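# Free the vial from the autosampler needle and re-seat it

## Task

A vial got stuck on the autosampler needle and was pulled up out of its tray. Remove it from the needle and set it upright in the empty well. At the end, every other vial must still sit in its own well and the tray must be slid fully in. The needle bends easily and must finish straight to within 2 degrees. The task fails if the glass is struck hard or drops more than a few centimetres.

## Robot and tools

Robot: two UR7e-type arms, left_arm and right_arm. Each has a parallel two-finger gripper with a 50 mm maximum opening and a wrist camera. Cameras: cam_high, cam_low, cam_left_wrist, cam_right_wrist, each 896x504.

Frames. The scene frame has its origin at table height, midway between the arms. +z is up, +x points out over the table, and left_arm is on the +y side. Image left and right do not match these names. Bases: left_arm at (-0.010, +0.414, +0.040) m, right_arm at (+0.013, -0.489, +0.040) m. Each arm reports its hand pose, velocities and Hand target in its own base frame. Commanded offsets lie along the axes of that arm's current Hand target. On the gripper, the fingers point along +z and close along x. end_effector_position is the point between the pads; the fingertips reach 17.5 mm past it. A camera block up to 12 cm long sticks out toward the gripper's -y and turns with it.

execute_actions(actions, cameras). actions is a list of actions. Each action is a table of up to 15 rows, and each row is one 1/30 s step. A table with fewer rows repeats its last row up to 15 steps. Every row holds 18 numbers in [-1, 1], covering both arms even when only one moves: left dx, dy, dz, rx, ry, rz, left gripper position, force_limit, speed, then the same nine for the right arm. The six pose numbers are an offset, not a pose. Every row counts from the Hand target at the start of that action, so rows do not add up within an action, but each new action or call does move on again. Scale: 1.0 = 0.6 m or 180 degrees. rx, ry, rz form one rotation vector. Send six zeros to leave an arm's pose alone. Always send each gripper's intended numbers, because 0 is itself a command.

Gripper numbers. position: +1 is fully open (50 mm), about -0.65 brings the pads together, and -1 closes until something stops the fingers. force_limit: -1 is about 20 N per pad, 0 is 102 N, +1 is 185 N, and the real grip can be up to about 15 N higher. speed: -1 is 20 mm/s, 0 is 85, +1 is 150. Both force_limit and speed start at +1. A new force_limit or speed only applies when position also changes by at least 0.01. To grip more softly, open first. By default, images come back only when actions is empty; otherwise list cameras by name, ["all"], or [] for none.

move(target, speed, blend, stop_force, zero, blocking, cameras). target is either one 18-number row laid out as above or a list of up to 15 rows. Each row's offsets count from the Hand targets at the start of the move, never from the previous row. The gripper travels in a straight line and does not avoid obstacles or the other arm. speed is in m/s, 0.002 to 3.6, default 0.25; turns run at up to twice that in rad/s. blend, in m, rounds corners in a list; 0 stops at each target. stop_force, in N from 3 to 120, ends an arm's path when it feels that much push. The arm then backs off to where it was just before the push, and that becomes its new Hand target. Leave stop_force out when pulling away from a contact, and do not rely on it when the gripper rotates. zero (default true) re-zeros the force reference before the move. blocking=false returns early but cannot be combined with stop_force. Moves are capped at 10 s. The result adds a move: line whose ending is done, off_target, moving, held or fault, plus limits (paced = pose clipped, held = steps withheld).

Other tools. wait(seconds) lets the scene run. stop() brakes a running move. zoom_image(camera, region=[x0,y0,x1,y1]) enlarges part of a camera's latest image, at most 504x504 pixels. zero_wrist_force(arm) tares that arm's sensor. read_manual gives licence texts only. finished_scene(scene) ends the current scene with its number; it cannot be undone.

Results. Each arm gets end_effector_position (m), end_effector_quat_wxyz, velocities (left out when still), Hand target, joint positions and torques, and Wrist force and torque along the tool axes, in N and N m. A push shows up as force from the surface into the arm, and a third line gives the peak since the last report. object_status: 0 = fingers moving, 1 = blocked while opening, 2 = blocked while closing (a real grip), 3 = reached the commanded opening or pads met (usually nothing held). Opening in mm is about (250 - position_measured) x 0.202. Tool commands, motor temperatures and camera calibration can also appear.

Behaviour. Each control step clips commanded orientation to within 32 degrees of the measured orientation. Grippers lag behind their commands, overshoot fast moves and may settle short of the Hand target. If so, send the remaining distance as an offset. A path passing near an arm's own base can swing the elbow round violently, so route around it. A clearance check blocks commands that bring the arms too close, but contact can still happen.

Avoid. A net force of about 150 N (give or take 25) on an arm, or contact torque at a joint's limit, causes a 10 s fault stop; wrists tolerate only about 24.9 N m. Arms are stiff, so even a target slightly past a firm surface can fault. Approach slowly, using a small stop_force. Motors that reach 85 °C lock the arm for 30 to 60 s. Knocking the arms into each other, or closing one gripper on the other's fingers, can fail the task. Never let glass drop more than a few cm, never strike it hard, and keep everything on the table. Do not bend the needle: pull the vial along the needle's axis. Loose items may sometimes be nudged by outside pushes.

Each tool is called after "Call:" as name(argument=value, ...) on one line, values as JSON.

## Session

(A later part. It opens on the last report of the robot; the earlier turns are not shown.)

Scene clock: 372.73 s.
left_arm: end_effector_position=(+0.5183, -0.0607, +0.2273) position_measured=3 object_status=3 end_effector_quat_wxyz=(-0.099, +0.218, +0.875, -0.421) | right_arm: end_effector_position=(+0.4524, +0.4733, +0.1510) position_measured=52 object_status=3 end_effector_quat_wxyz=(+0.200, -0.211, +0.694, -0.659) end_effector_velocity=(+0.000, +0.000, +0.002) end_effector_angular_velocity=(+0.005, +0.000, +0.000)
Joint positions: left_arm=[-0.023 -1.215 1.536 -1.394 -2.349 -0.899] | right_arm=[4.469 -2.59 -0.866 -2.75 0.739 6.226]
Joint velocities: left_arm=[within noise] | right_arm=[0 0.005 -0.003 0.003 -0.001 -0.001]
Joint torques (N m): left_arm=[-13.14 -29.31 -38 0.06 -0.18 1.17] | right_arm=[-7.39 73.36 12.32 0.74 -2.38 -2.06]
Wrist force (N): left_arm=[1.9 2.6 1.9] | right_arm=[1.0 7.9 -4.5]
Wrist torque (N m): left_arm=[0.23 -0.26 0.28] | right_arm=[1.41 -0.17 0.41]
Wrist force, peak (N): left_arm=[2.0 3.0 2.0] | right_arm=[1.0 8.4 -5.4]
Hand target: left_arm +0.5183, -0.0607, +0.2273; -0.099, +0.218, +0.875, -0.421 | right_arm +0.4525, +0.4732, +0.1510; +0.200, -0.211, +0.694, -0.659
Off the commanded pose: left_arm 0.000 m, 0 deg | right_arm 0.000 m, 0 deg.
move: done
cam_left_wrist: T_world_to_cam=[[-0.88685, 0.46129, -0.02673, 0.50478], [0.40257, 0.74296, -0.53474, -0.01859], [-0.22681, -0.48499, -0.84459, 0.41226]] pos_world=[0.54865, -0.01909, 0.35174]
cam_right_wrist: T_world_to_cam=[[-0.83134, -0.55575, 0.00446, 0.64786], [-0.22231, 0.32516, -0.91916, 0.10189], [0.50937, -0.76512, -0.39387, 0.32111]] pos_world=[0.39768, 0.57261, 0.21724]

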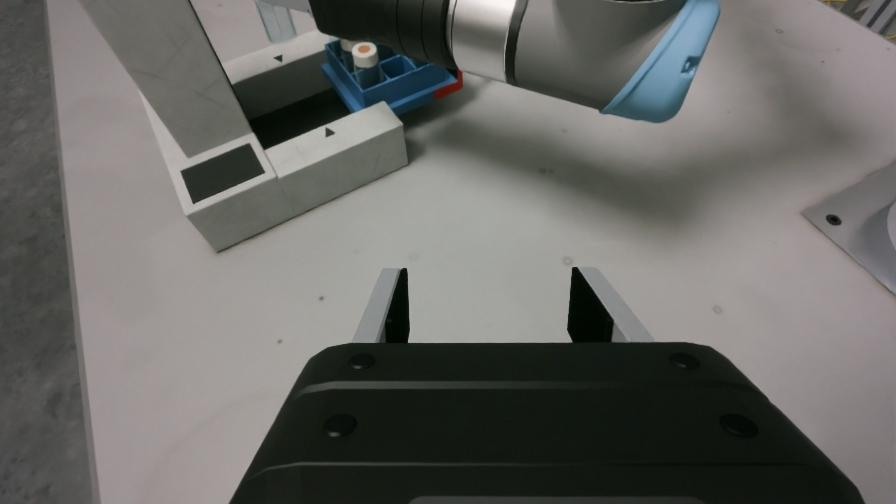

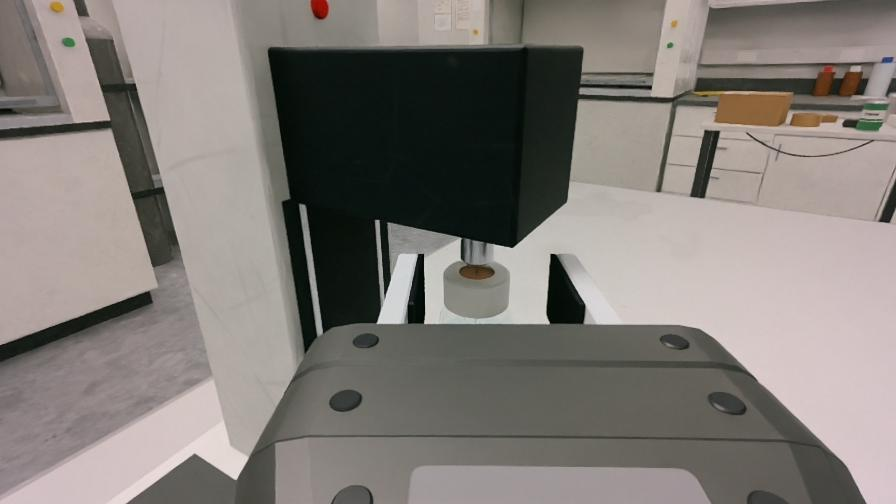

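Call:
move(target=[0,0,0,0,0,0,1,1,1,-0.0028,-0.0027,0.0517,0,0,0,0.67,-0.7,-0.5], speed=0.06, cameras=["cam_left_wrist","cam_right_wrist"])

Call:
zoom_image(camera="cam_right_wrist", region=[400, 220, 580, 340])

Call:
zoom_image(camera="cam_left_wrist", region=[200, 0, 440, 160])

Scene clock: 389.90 s.
left_arm: end_effector_position=(+0.5183, -0.0607, +0.2273) position_measured=3 object_status=3 end_effector_quat_wxyz=(-0.099, +0.218, +0.875, -0.421) | right_arm: end_effector_position=(+0.4710, +0.4485, +0.1510) position_measured=52 object_status=3 end_effector_quat_wxyz=(+0.200, -0.211, +0.694, -0.659)
Joint positions: left_arm=[-0.023 -1.215 1.536 -1.394 -2.349 -0.899] | right_arm=[4.435 -2.547 -0.95 -2.706 0.706 6.222]
Joint torques (N m): left_arm=[-13.2 -28.41 -38.38 0.09 -0.18 1.03] | right_arm=[-6.69 71.41 12.58 0.94 -2.27 -1.94]
Wrist force (N): left_arm=[1.9 2.5 1.9] | right_arm=[0.6 7.9 -3.9]
Wrist torque (N m): left_arm=[0.23 -0.27 0.28] | right_arm=[1.42 -0.07 0.41]
Wrist force, peak (N): left_arm=[2.2 2.8 2.0] | right_arm=[0.8 8.4 -4.4]
Hand target: left_arm +0.5183, -0.0607, +0.2273; -0.099, +0.218, +0.875, -0.421 | right_arm +0.4711, +0.4484, +0.1510; +0.200, -0.211, +0.694, -0.659
Off the commanded pose: left_arm 0.000 m, 0 deg | right_arm 0.000 m, 0 deg.
move: done
cam_left_wrist: T_world_to_cam=[[-0.88685, 0.46129, -0.02673, 0.50478], [0.40257, 0.74296, -0.53474, -0.01859], [-0.22681, -0.48499, -0.84459, 0.41226]] pos_world=[0.54865, -0.01909, 0.35174]
cam_right_wrist: T_world_to_cam=[[-0.8313, -0.55581, 0.00447, 0.6495], [-0.2224, 0.32524, -0.91911, 0.11411], [0.50939, -0.76505, -0.39398, 0.29256]] pos_world=[0.41628, 0.5477, 0.21724]

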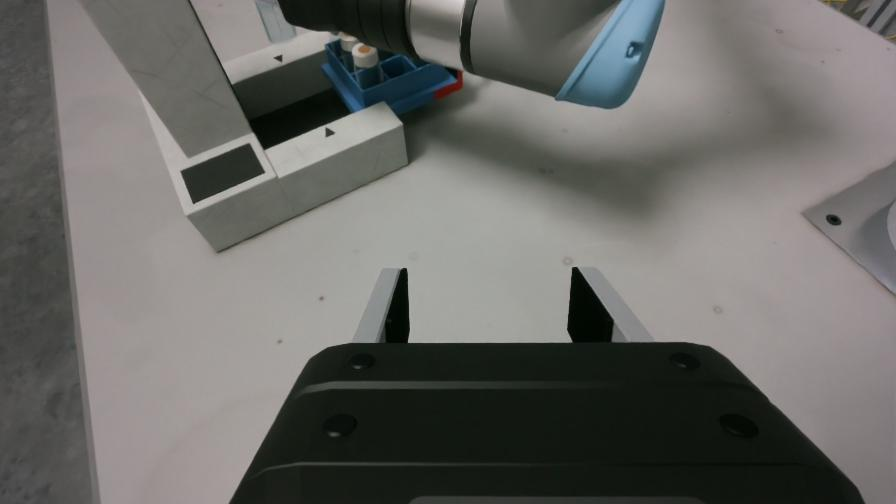

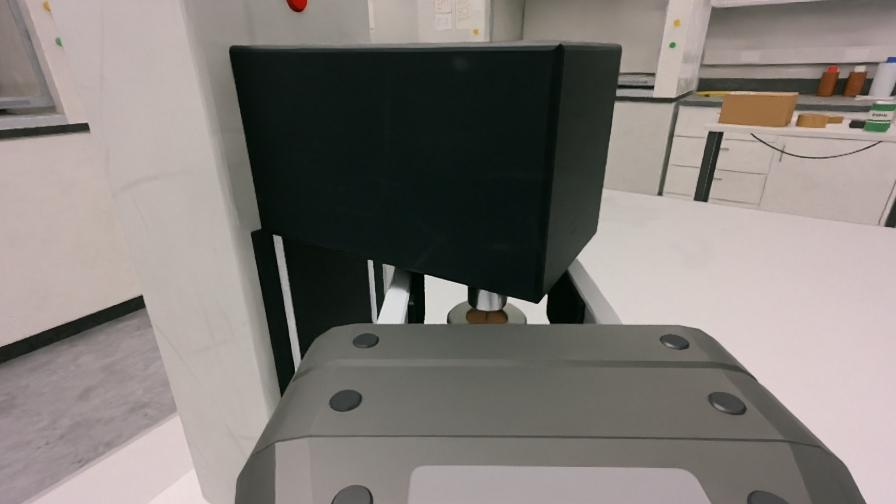

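Scaled by 2.800 from the camera's image (finer frame: 1280x720).

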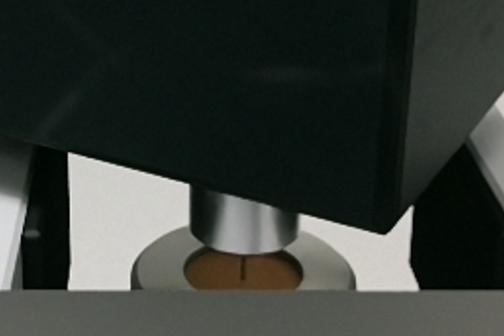

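Scaled by 2.100 from the camera's image (finer frame: 1280x720).

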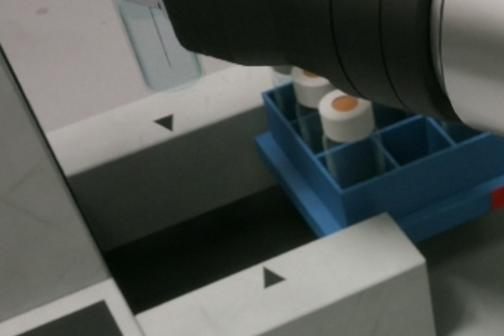

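Call:
move(target=[0,0,0,0,0,0,1,1,1,0,0,0,0,0,0,-1,-0.8,-1], cameras=["cam_left_wrist","cam_right_wrist"])

Call:
zoom_image(camera="cam_right_wrist", region=[400, 220, 580, 340])

Call:
zoom_image(camera="cam_left_wrist", region=[230, 0, 350, 80])

Scene clock: 402.67 s.
left_arm: end_effector_position=(+0.5183, -0.0607, +0.2273) position_measured=3 object_status=3 end_effector_quat_wxyz=(-0.099, +0.218, +0.875, -0.421) | right_arm: end_effector_position=(+0.4711, +0.4484, +0.1510) position_measured=133 object_status=0 end_effector_quat_wxyz=(+0.200, -0.211, +0.694, -0.659)
Joint positions: left_arm=[-0.023 -1.215 1.536 -1.394 -2.349 -0.899] | right_arm=[4.435 -2.547 -0.95 -2.705 0.706 6.222]
Joint torques (N m): left_arm=[-13.29 -28.64 -37.9 0.13 -0.2 1.03] | right_arm=[-5.23 71.65 12.01 0.23 -0.99 -2.06]
Wrist force (N): left_arm=[2.3 2.6 1.5] | right_arm=[-0.3 7.4 -4.5]
Wrist torque (N m): left_arm=[0.25 -0.33 0.27] | right_arm=[1.38 -0.18 0.42]
Wrist force, peak (N): left_arm=[2.2 2.7 2.2] | right_arm=[-0.3 9.3 -4.4]
Hand target: left_arm +0.5183, -0.0607, +0.2273; -0.099, +0.218, +0.875, -0.421 | right_arm +0.4711, +0.4484, +0.1510; +0.200, -0.211, +0.694, -0.659
Off the commanded pose: left_arm 0.000 m, 0 deg | right_arm 0.000 m, 0 deg.
move: done
cam_left_wrist: T_world_to_cam=[[-0.88685, 0.46129, -0.02673, 0.50478], [0.40257, 0.74296, -0.53474, -0.01859], [-0.22681, -0.48499, -0.84459, 0.41226]] pos_world=[0.54865, -0.01909, 0.35174]
cam_right_wrist: T_world_to_cam=[[-0.83126, -0.55587, 0.00443, 0.64955], [-0.22238, 0.32523, -0.91912, 0.11417], [0.50947, -0.76501, -0.39396, 0.29237]] pos_world=[0.41638, 0.54761, 0.21724]

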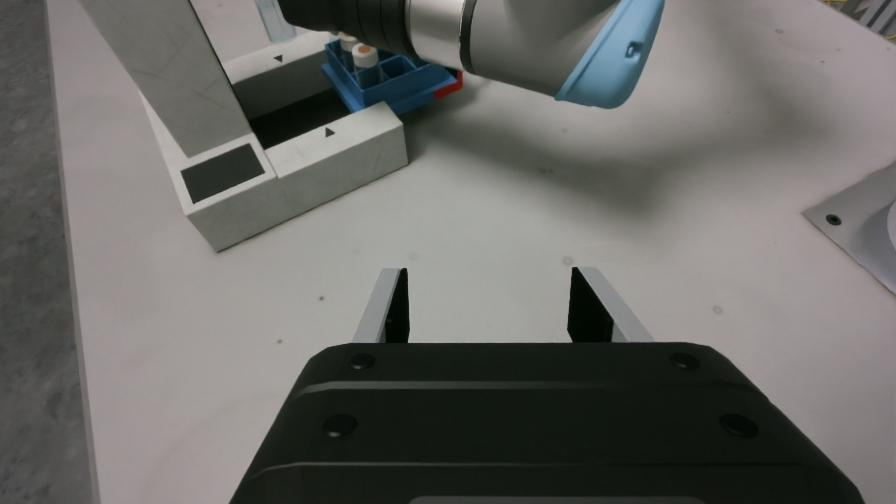

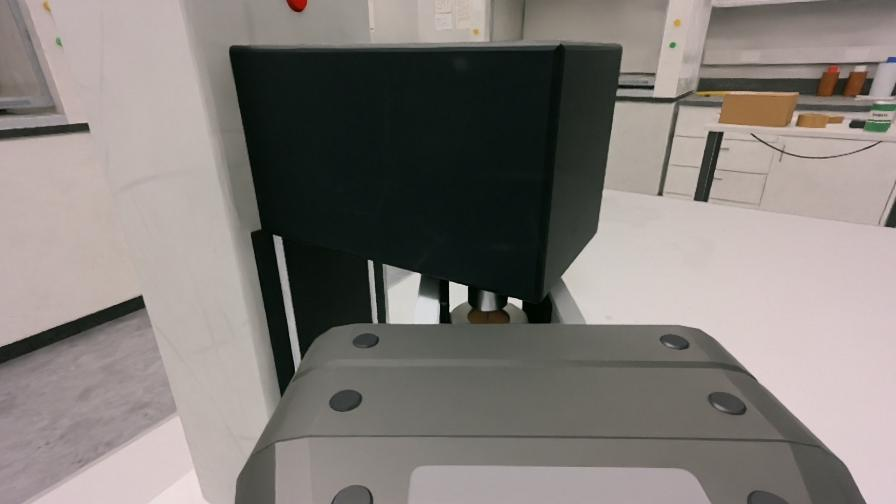

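Scaled by 2.800 from the camera's image (finer frame: 1280x720).

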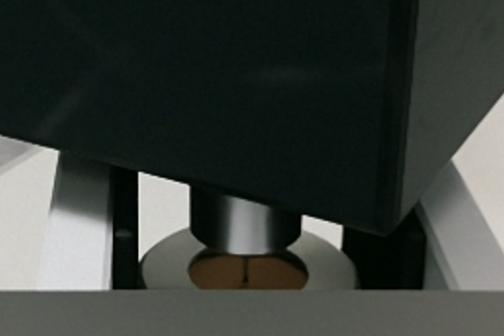

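Scaled by 4.200 from the camera's image (finer frame: 1280x720).

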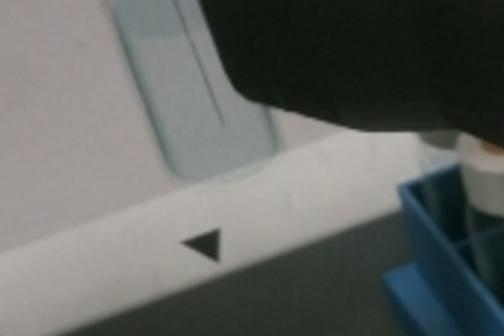

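Call:
move(target=[0,0,0,0,0,0,1,1,1,-0.0006,0,0,0,0,0,-1,-0.8,-1], speed=0.01, cameras=["cam_left_wrist","cam_right_wrist"])

Call:
zoom_image(camera="cam_right_wrist", region=[400, 220, 580, 340])

Call:
zoom_image(camera="cam_left_wrist", region=[230, 0, 350, 80])

Scene clock: 418.40 s.
left_arm: end_effector_position=(+0.5183, -0.0607, +0.2273) position_measured=3 object_status=3 end_effector_quat_wxyz=(-0.099, +0.218, +0.875, -0.421) | right_arm: end_effector_position=(+0.4714, +0.4485, +0.1510) position_measured=133 object_status=2 end_effector_quat_wxyz=(+0.200, -0.211, +0.694, -0.659)
Joint positions: left_arm=[-0.023 -1.215 1.536 -1.394 -2.349 -0.899] | right_arm=[4.435 -2.548 -0.949 -2.706 0.706 6.222]
Joint torques (N m): left_arm=[-13.21 -29.22 -38.13 0.23 -0.17 0.89] | right_arm=[-6.32 48.62 24.02 -3.69 -1.97 -2.13]
Wrist force (N): left_arm=[2.0 2.6 1.8] | right_arm=[0.3 7.7 -4.1]
Wrist torque (N m): left_arm=[0.23 -0.28 0.28] | right_arm=[1.39 -0.09 0.41]
Wrist force, peak (N): left_arm=[2.1 2.9 2.0] | right_arm=[-0.3 9.8 -4.5]
Hand target: left_arm +0.5183, -0.0607, +0.2273; -0.099, +0.218, +0.875, -0.421 | right_arm +0.4714, +0.4486, +0.1510; +0.200, -0.211, +0.694, -0.659
Off the commanded pose: left_arm 0.000 m, 0 deg | right_arm 0.000 m, 0 deg.
move: done
cam_left_wrist: T_world_to_cam=[[-0.88685, 0.46129, -0.02673, 0.50478], [0.40257, 0.74296, -0.53474, -0.01859], [-0.22681, -0.48499, -0.84459, 0.41226]] pos_world=[0.54865, -0.01909, 0.35174]
cam_right_wrist: T_world_to_cam=[[-0.8313, -0.55581, 0.00447, 0.6498], [-0.2224, 0.32524, -0.91911, 0.11414], [0.50939, -0.76505, -0.39398, 0.29248]] pos_world=[0.41658, 0.5478, 0.21724]

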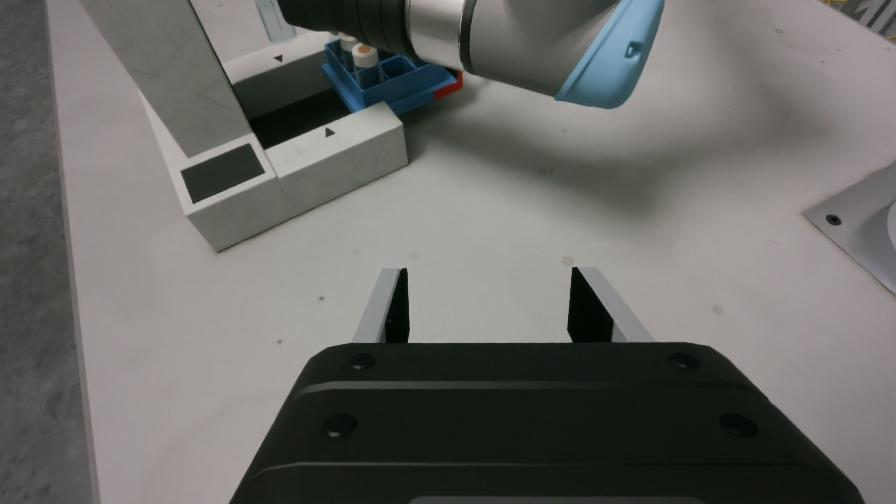

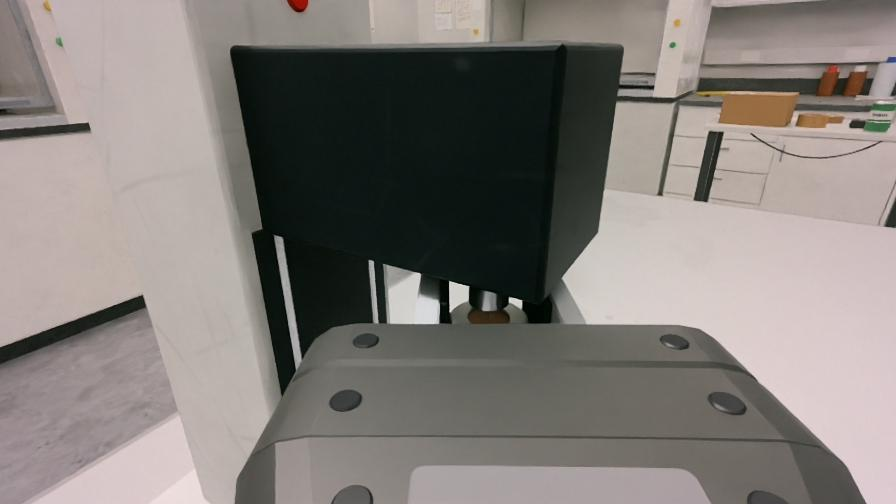

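Scaled by 2.800 from the camera's image (finer frame: 1280x720).

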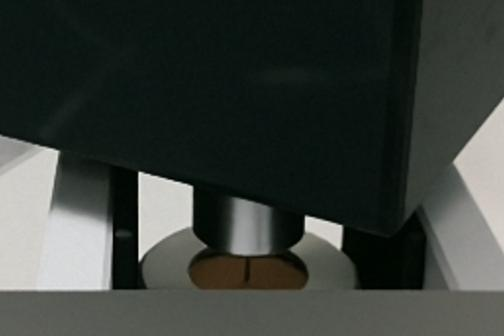

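Scaled by 4.200 from the camera's image (finer frame: 1280x720).

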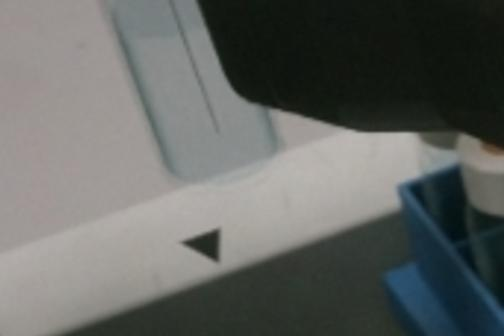

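Call:
move(target=[0,0,0,0,0,0,1,1,1,0,0.03329,0.00174,0,0,0,-1,-0.8,-1], speed=0.02, stop_force=40, cameras=["cam_left_wrist","cam_right_wrist"])

Call:
zoom_image(camera="cam_right_wrist", region=[400, 180, 580, 340])

Call:
zoom_image(camera="cam_left_wrist", region=[230, 0, 350, 100])

Scene clock: 431.67 s.
left_arm: end_effector_position=(+0.5183, -0.0607, +0.2273) position_measured=3 object_status=3 end_effector_quat_wxyz=(-0.099, +0.218, +0.875, -0.421) | right_arm: end_effector_position=(+0.4714, +0.4485, +0.1310) position_measured=133 object_status=2 end_effector_quat_wxyz=(+0.200, -0.211, +0.694, -0.659)
Joint positions: left_arm=[-0.023 -1.215 1.536 -1.394 -2.349 -0.899] | right_arm=[4.435 -2.569 -0.962 -2.672 0.706 6.222]
Joint torques (N m): left_arm=[-12.38 -28.33 -37.7 0.14 -0.22 0.95] | right_arm=[-5.21 46.88 12.53 0.87 -0.22 1.15]
Wrist force (N): left_arm=[2.0 2.4 1.8] | right_arm=[1.1 7.7 -4.2]
Wrist torque (N m): left_arm=[0.21 -0.29 0.27] | right_arm=[1.43 -0.17 0.41]
Wrist force, peak (N): left_arm=[2.3 2.6 1.9] | right_arm=[1.1 8.2 -4.2]
Hand target: left_arm +0.5183, -0.0607, +0.2273; -0.099, +0.218, +0.875, -0.421 | right_arm +0.4714, +0.4485, +0.1310; +0.200, -0.211, +0.694, -0.659
Off the commanded pose: left_arm 0.000 m, 0 deg | right_arm 0.000 m, 0 deg.
move: done
cam_left_wrist: T_world_to_cam=[[-0.88685, 0.46129, -0.02673, 0.50478], [0.40257, 0.74296, -0.53474, -0.01859], [-0.22681, -0.48499, -0.84459, 0.41226]] pos_world=[0.54865, -0.01909, 0.35174]
cam_right_wrist: T_world_to_cam=[[-0.83126, -0.55587, 0.00443, 0.65], [-0.22238, 0.32523, -0.91912, 0.09579], [0.50947, -0.76501, -0.39396, 0.2845]] pos_world=[0.41668, 0.5478, 0.19724]

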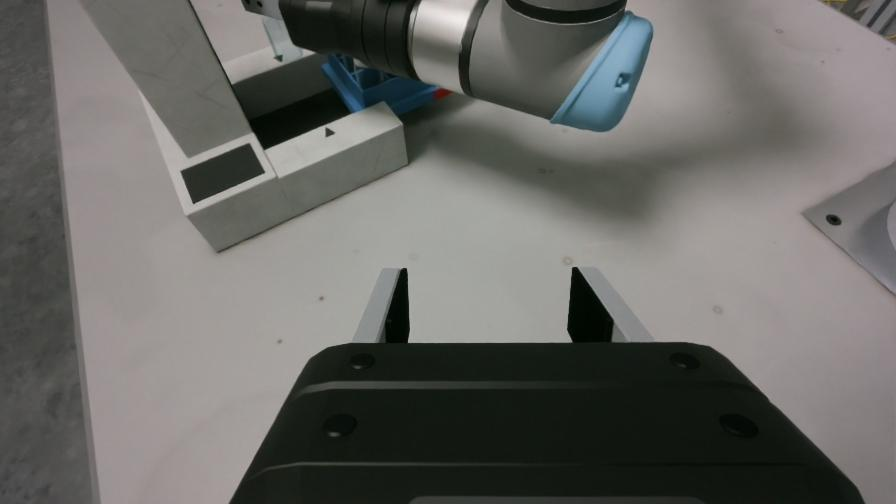

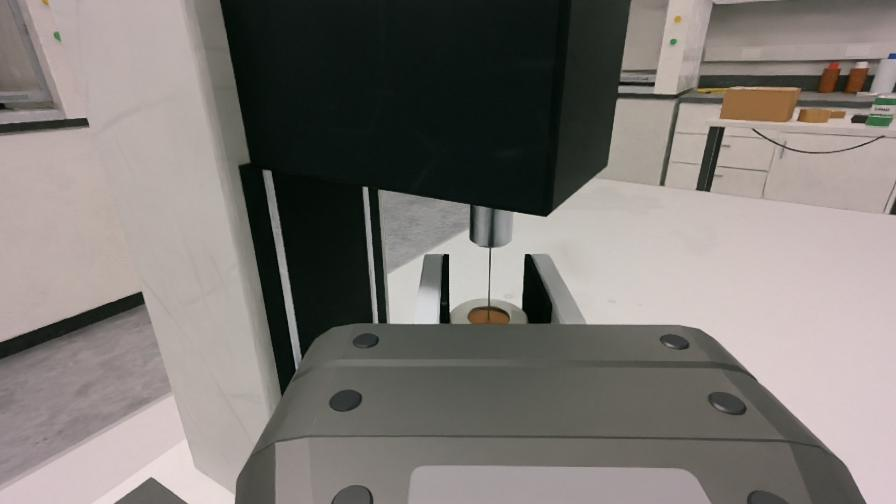

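Scaled by 2.800 from the camera's image (finer frame: 1280x720).

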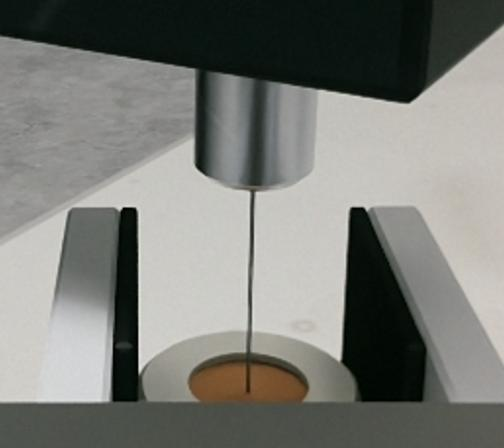

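Scaled by 4.200 from the camera's image (finer frame: 1280x720).

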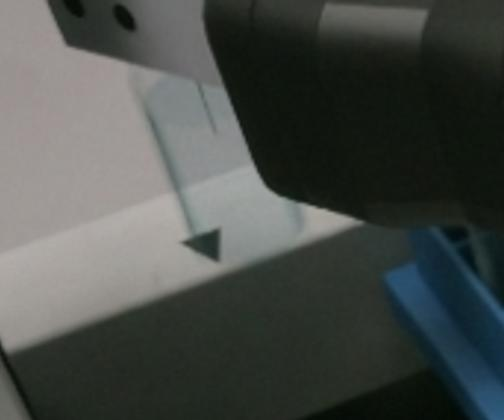

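Call:
move(target=[[0,0,-0.0667,0,0,0,1,1,1,0,0.03662,0.00192,0,0,0,-1,-0.8,-1],[0,0,-0.1333,0,0,0,1,1,1,-0.00285,0.03662,0.0024,0,0.1110,0.0058,-1,-0.8,-1]], speed=[0.03,0.05], cameras=["cam_high","cam_left_wrist","cam_right_wrist"])

Call:
zoom_image(camera="cam_right_wrist", region=[400, 160, 580, 340])

Call:
zoom_image(camera="cam_left_wrist", region=[200, 0, 400, 120])

Scene clock: 479.37 s.
left_arm: end_effector_position=(+0.5469, -0.0052, +0.2774) position_measured=3 object_status=3 end_effector_quat_wxyz=(-0.099, +0.218, +0.875, -0.421) | right_arm: end_effector_position=(+0.4730, +0.4492, +0.1090) position_measured=133 object_status=2 end_effector_quat_wxyz=(+0.082, -0.087, +0.720, -0.684)
Joint positions: left_arm=[0.064 -1.141 1.284 -1.144 -2.304 -0.796] | right_arm=[4.346 -2.855 -0.443 -2.923 0.965 6.247]
Joint torques (N m): left_arm=[13.84 -32.29 -39.26 0.39 0.29 2.22] | right_arm=[-6.7 54.64 26.05 -4.3 2.8 2.06]
Wrist force (N): left_arm=[2.3 2.3 1.8] | right_arm=[1.0 7.3 -4.2]
Wrist torque (N m): left_arm=[0.18 -0.33 0.27] | right_arm=[1.35 -0.14 0.28]
Wrist force, peak (N): left_arm=[2.2 2.9 1.9] | right_arm=[0.8 8.0 -4.5]
Hand target: left_arm +0.5469, -0.0052, +0.2774; -0.099, +0.218, +0.875, -0.421 | right_arm +0.4730, +0.4493, +0.1090; +0.082, -0.087, +0.720, -0.684
Off the commanded pose: left_arm 0.000 m, 0 deg | right_arm 0.000 m, 0 deg.
move: done
cam_left_wrist: T_world_to_cam=[[-0.88685, 0.46129, -0.02673, 0.50588], [0.40257, 0.74296, -0.53474, -0.04455], [-0.22681, -0.48499, -0.84459, 0.48797]] pos_world=[0.57725, 0.03641, 0.40184]
cam_right_wrist: T_world_to_cam=[[-0.97122, -0.23813, 0.00444, 0.57519], [-0.09778, 0.38168, -0.91911, -0.0086], [0.21717, -0.89309, -0.39399, 0.47132]] pos_world=[0.45544, 0.56118, 0.17524]

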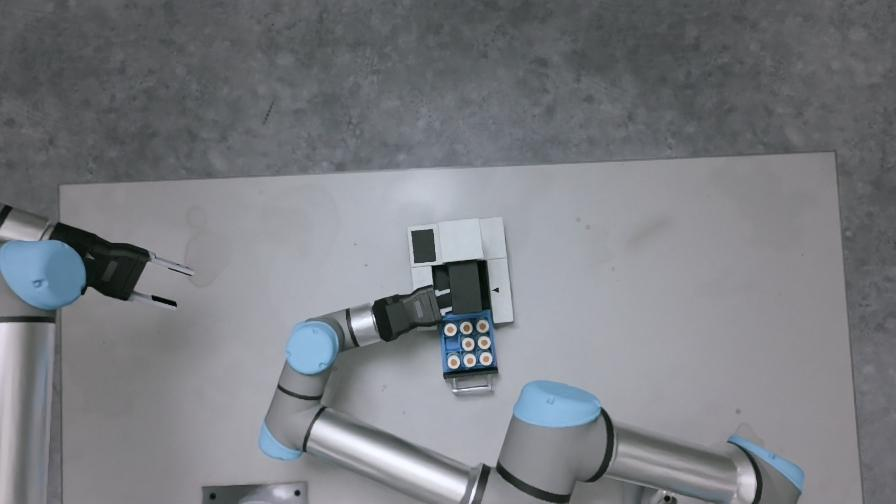

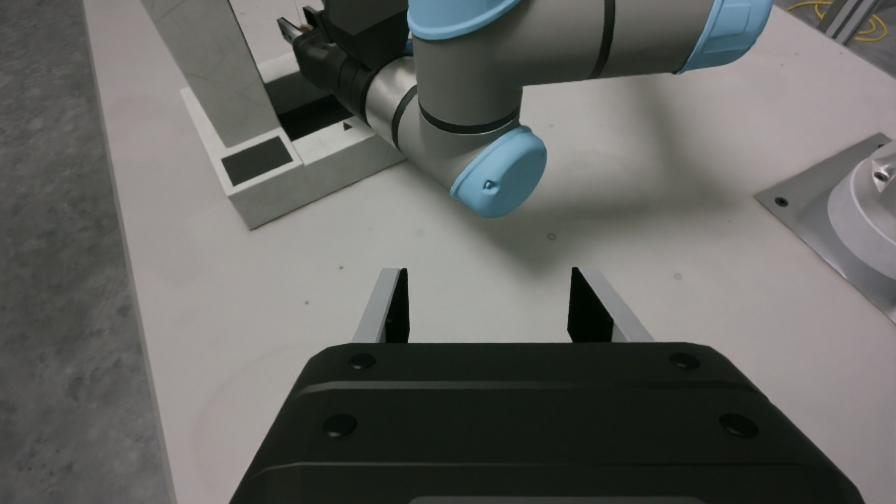

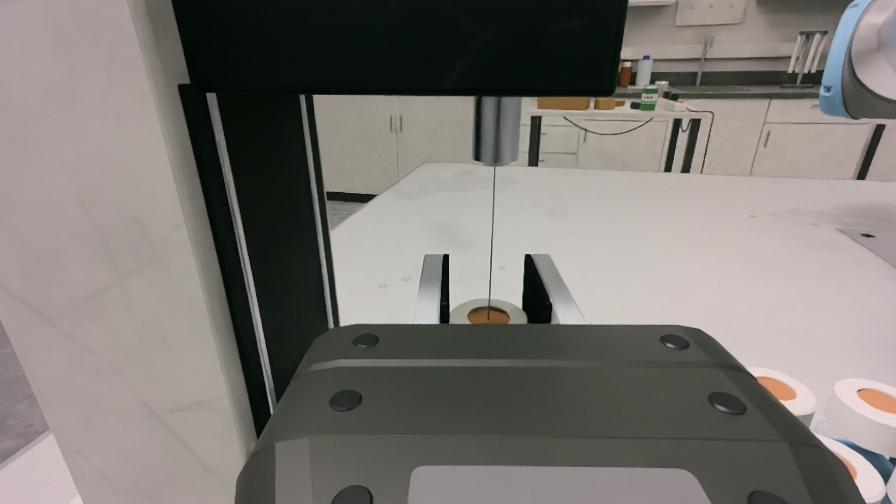

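Scaled by 2.800 from the camera's image (finer frame: 1280x720).

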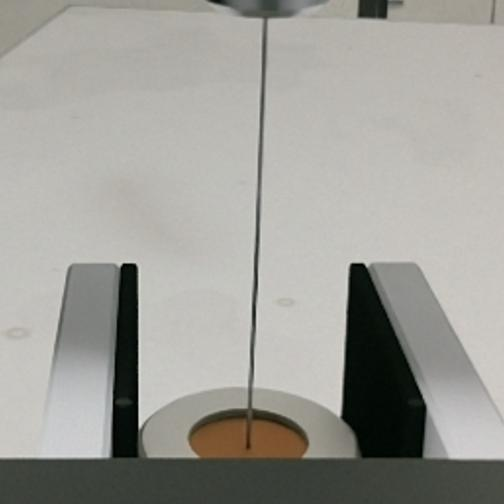

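Scaled by 2.520 from the camera's image (finer frame: 1280x720).

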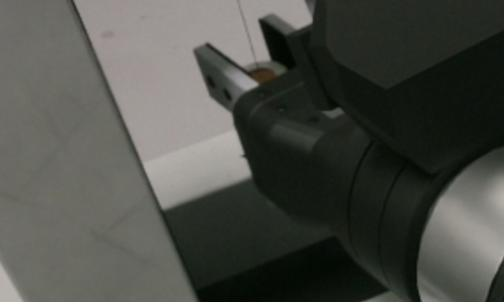

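Call:
move(target=[0,0,0,0,0,0,1,1,1,0,0.02996,0.00157,0,0,0,-1,-0.8,-1], speed=0.03, stop_force=15, cameras=["cam_high","cam_right_wrist"])

Call:
zoom_image(camera="cam_right_wrist", region=[400, 100, 640, 340])

Scene clock: 488.27 s.
left_arm: end_effector_position=(+0.5469, -0.0052, +0.2774) position_measured=3 object_status=3 end_effector_quat_wxyz=(-0.099, +0.218, +0.875, -0.421) | right_arm: end_effector_position=(+0.4730, +0.4492, +0.0910) position_measured=133 object_status=2 end_effector_quat_wxyz=(+0.082, -0.087, +0.720, -0.684)
Joint positions: left_arm=[0.064 -1.141 1.284 -1.144 -2.304 -0.796] | right_arm=[4.346 -2.872 -0.454 -2.894 0.965 6.247]
Joint torques (N m): left_arm=[13.83 -32.3 -38.97 0.3 0.3 2.08] | right_arm=[-4.95 54.78 13.39 0.31 0.56 -0.2]
Wrist force (N): left_arm=[2.0 2.3 1.6] | right_arm=[0.7 7.8 -4.2]
Wrist torque (N m): left_arm=[0.19 -0.27 0.27] | right_arm=[1.37 -0.09 0.27]
Wrist force, peak (N): left_arm=[2.4 2.7 1.9] | right_arm=[0.7 8.4 -4.3]
Hand target: left_arm +0.5469, -0.0052, +0.2774; -0.099, +0.218, +0.875, -0.421 | right_arm +0.4730, +0.4492, +0.0910; +0.082, -0.087, +0.720, -0.684
Off the commanded pose: left_arm 0.000 m, 0 deg | right_arm 0.000 m, 0 deg.
move: done
cam_right_wrist: T_world_to_cam=[[-0.97129, -0.23786, 0.00435, 0.57519], [-0.09757, 0.38163, -0.91915, -0.02524], [0.21696, -0.89319, -0.39389, 0.46445]] pos_world=[0.45544, 0.56128, 0.15724]

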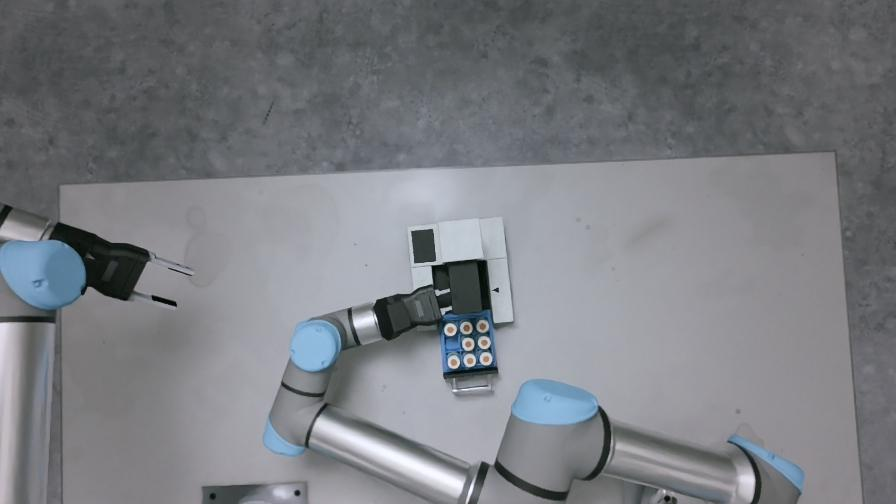

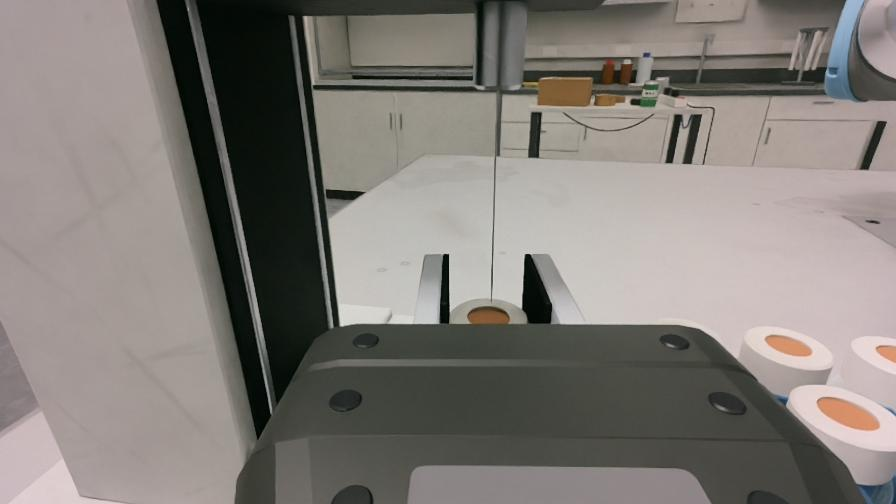

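Scaled by 2.100 from the camera's image (finer frame: 1280x720).

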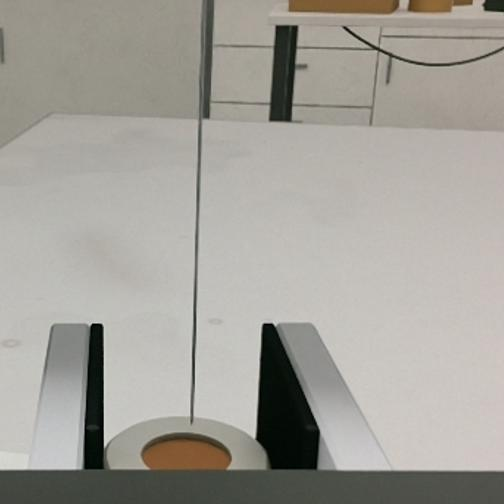

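Call:
move(target=[[0,0,0,0,0,0,1,1,1,0,0.00262,-0.04993,0,0,0,-1,-0.8,-1],[0,0,0,0,0,0,1,1,1,0,-0.08726,-0.05465,0,0,0,-1,-0.8,-1],[0,0,0,0,0,0,1,1,1,0.1483,-0.08566,-0.08527,0,0,0,-1,-0.8,-1]], speed=[0.04,0.08,0.1], blend=[0.002,0.005,0], cameras=["cam_high","cam_left_wrist","cam_right_wrist"])

Call:
zoom_image(camera="cam_high", region=[410, 250, 520, 400])

Call:
zoom_image(camera="cam_right_wrist", region=[320, 200, 680, 340])

Scene clock: 528.67 s.
left_arm: end_effector_position=(+0.5469, -0.0052, +0.2774) position_measured=3 object_status=3 end_effector_quat_wxyz=(-0.099, +0.218, +0.875, -0.421) | right_arm: end_effector_position=(+0.3751, +0.4751, +0.1450) position_measured=133 object_status=2 end_effector_quat_wxyz=(+0.082, -0.087, +0.720, -0.684)
Joint positions: left_arm=[0.064 -1.141 1.284 -1.144 -2.304 -0.796] | right_arm=[4.474 -2.728 -0.606 -2.89 1.093 6.256]
Joint torques (N m): left_arm=[13.6 -32.44 -38.68 0.41 0.22 1.96] | right_arm=[7.47 75.44 12.23 -0.01 -2.4 -2.13]
Wrist force (N): left_arm=[2.3 2.4 1.6] | right_arm=[0.5 7.8 -4.2]
Wrist torque (N m): left_arm=[0.19 -0.33 0.26] | right_arm=[1.36 -0.06 0.42]
Wrist force, peak (N): left_arm=[2.3 2.9 1.7] | right_arm=[1.1 8.8 -4.3]
Hand target: left_arm +0.5469, -0.0052, +0.2774; -0.099, +0.218, +0.875, -0.421 | right_arm +0.3751, +0.4751, +0.1450; +0.082, -0.087, +0.720, -0.684
Off the commanded pose: left_arm 0.000 m, 0 deg | right_arm 0.000 m, 0 deg.
elbow stopped short (right arm): the move would have taken joint 3 (elbow) straighter than the controller allows.
move: done
cam_left_wrist: T_world_to_cam=[[-0.88685, 0.46129, -0.02673, 0.50588], [0.40257, 0.74296, -0.53474, -0.04455], [-0.22681, -0.48499, -0.84459, 0.48797]] pos_world=[0.57725, 0.03641, 0.40184]
cam_right_wrist: T_world_to_cam=[[-0.97132, -0.23776, 0.00442, 0.48606], [-0.09757, 0.38152, -0.9192, 0.00504], [0.21686, -0.89326, -0.39377, 0.53013]] pos_world=[0.35764, 0.58718, 0.21124]

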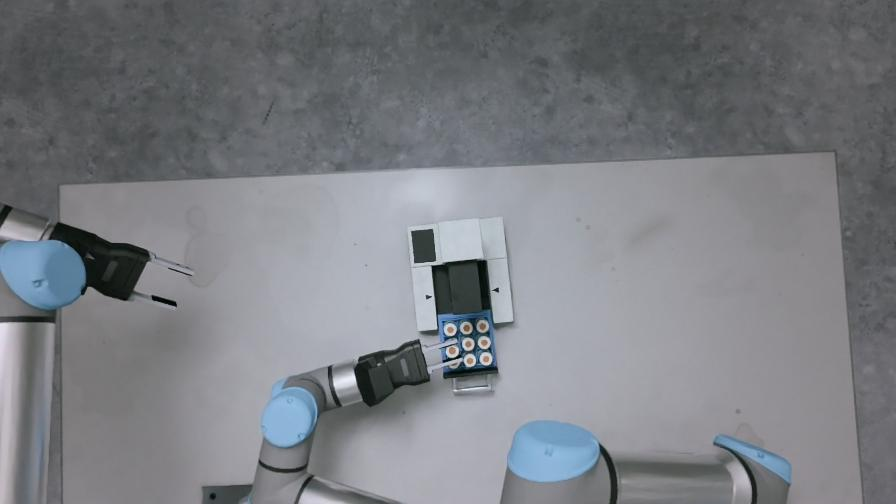

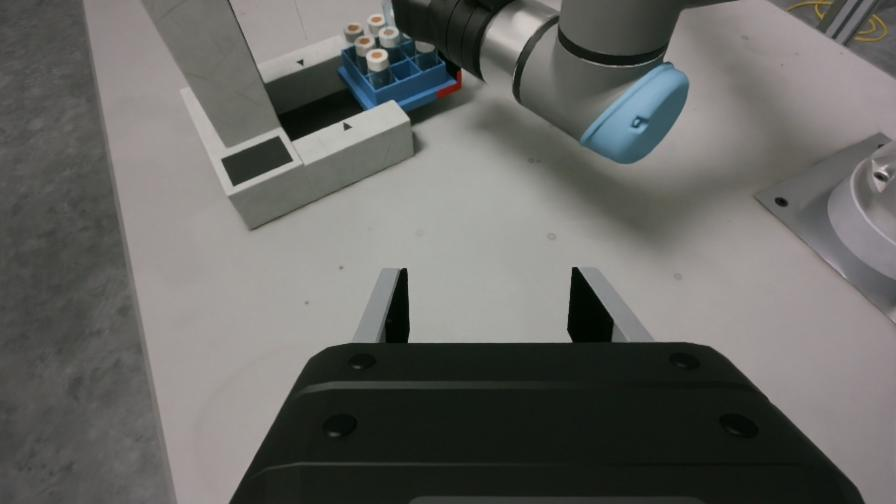

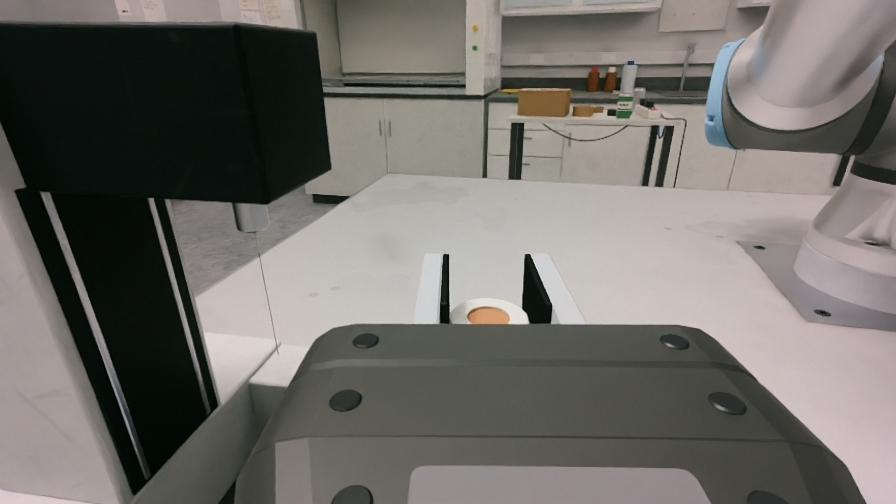

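Scaled by 3.360 from the camera's image (finer frame: 1280x720).

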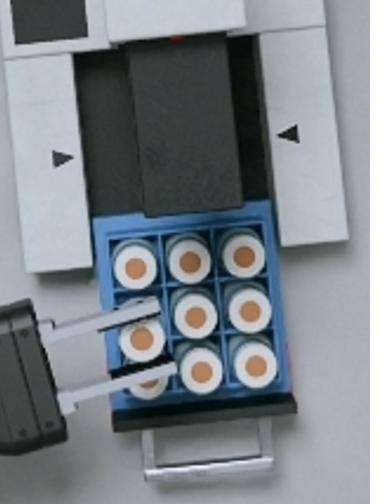

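Scaled by 1.400 from the camera's image (finer frame: 1280x720).

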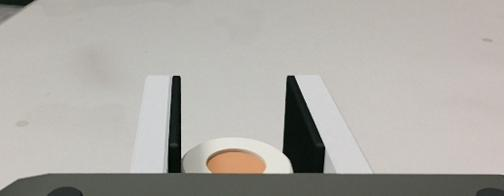

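Call:
zoom_image(camera="cam_left_wrist", region=[320, 0, 470, 120])

Scaled by 3.360 from the camera's image (finer frame: 1280x720).

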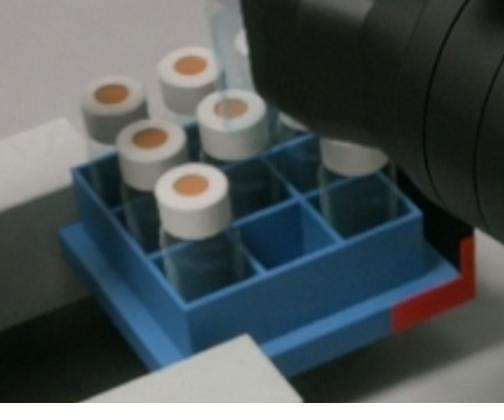

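Call:
move(target=[0,0,0,0.0667,0,0,1,1,1,0,0.05493,0.00288,0,0,0,-1,-0.8,-1], speed=0.08, cameras=["cam_high","cam_left_wrist","cam_right_wrist"])

Call:
zoom_image(camera="cam_high", region=[430, 300, 510, 400])

Call:
zoom_image(camera="cam_right_wrist", region=[300, 200, 700, 400])

Call:
zoom_image(camera="cam_left_wrist", region=[320, 60, 470, 220])

Scene clock: 562.83 s.
left_arm: end_effector_position=(+0.5469, -0.0052, +0.2774) position_measured=3 object_status=3 end_effector_quat_wxyz=(-0.121, +0.206, +0.826, -0.510) | right_arm: end_effector_position=(+0.3750, +0.4751, +0.1120) position_measured=133 object_status=2 end_effector_quat_wxyz=(+0.082, -0.087, +0.720, -0.684)
Joint positions: left_arm=[0.101 -1.04 1.197 -0.902 -2.415 -0.592] | right_arm=[4.474 -2.757 -0.634 -2.834 1.093 6.256]
Joint torques (N m): left_arm=[14.18 -34.32 -38.68 1.33 -2.67 2.56] | right_arm=[8.28 52.8 12.05 -0.09 -1.39 -1.36]
Wrist force (N): left_arm=[2.2 3.1 1.7] | right_arm=[1.2 8.2 -4.1]
Wrist torque (N m): left_arm=[0.32 -0.25 0.29] | right_arm=[1.38 -0.16 0.41]
Wrist force, peak (N): left_arm=[2.2 3.3 1.9] | right_arm=[0.7 8.1 -4.7]
Hand target: left_arm +0.5469, -0.0052, +0.2774; -0.121, +0.206, +0.826, -0.510 | right_arm +0.3751, +0.4751, +0.1120; +0.082, -0.087, +0.720, -0.684
Off the commanded pose: left_arm 0.000 m, 0 deg | right_arm 0.000 m, 0 deg.
move: done
cam_left_wrist: T_world_to_cam=[[-0.88853, 0.45809, -0.02564, 0.50653], [0.34372, 0.6276, -0.69855, 0.03249], [-0.30391, -0.6295, -0.7151, 0.4934]] pos_world=[0.58885, 0.05817, 0.38852]
cam_right_wrist: T_world_to_cam=[[-0.97128, -0.23789, 0.00444, 0.48615], [-0.09767, 0.38161, -0.91915, -0.02529], [0.21697, -0.89319, -0.39388, 0.51701]] pos_world=[0.35754, 0.58708, 0.17824]

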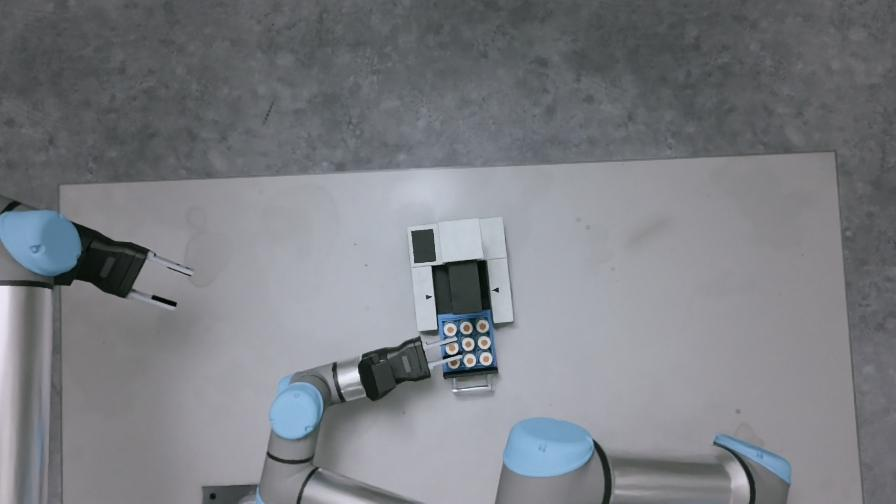

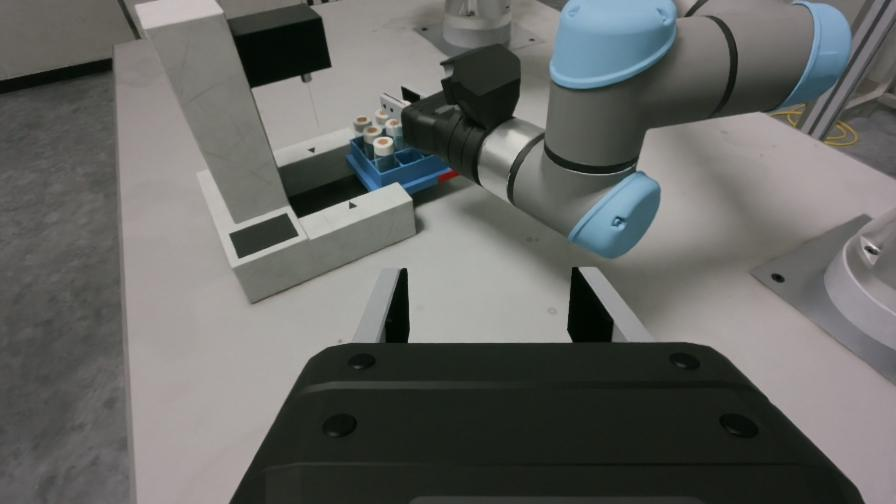

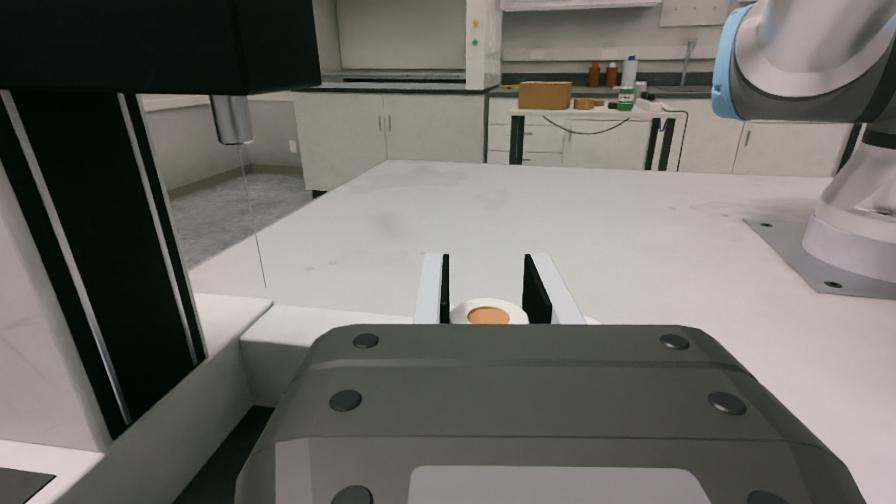

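Scaled by 5.040 from the camera's image (finer frame: 1280x720).

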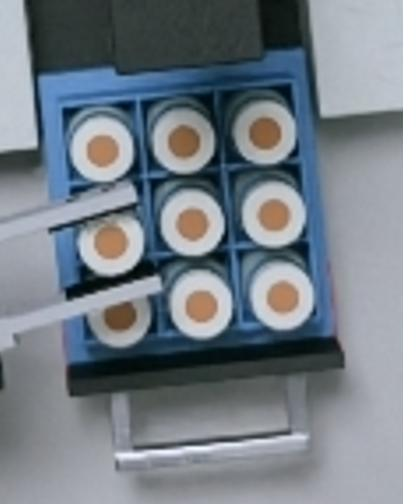

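Scaled by 1.260 from the camera's image (finer frame: 1280x720).

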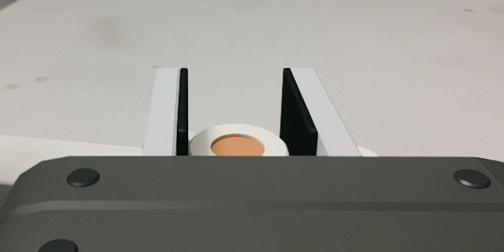

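Scaled by 3.150 from the camera's image (finer frame: 1280x720).

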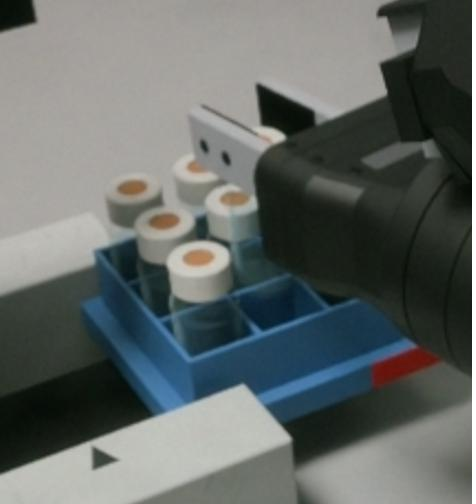

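Call:
zoom_image(camera="cam_right_wrist", region=[540, 270, 660, 340])

Scaled by 4.200 from the camera's image (finer frame: 1280x720).

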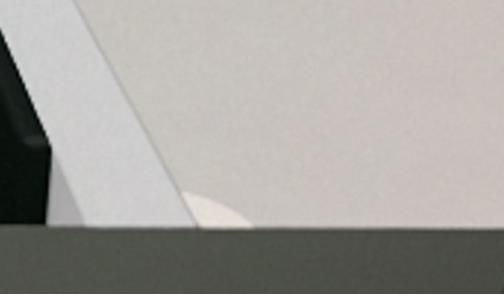

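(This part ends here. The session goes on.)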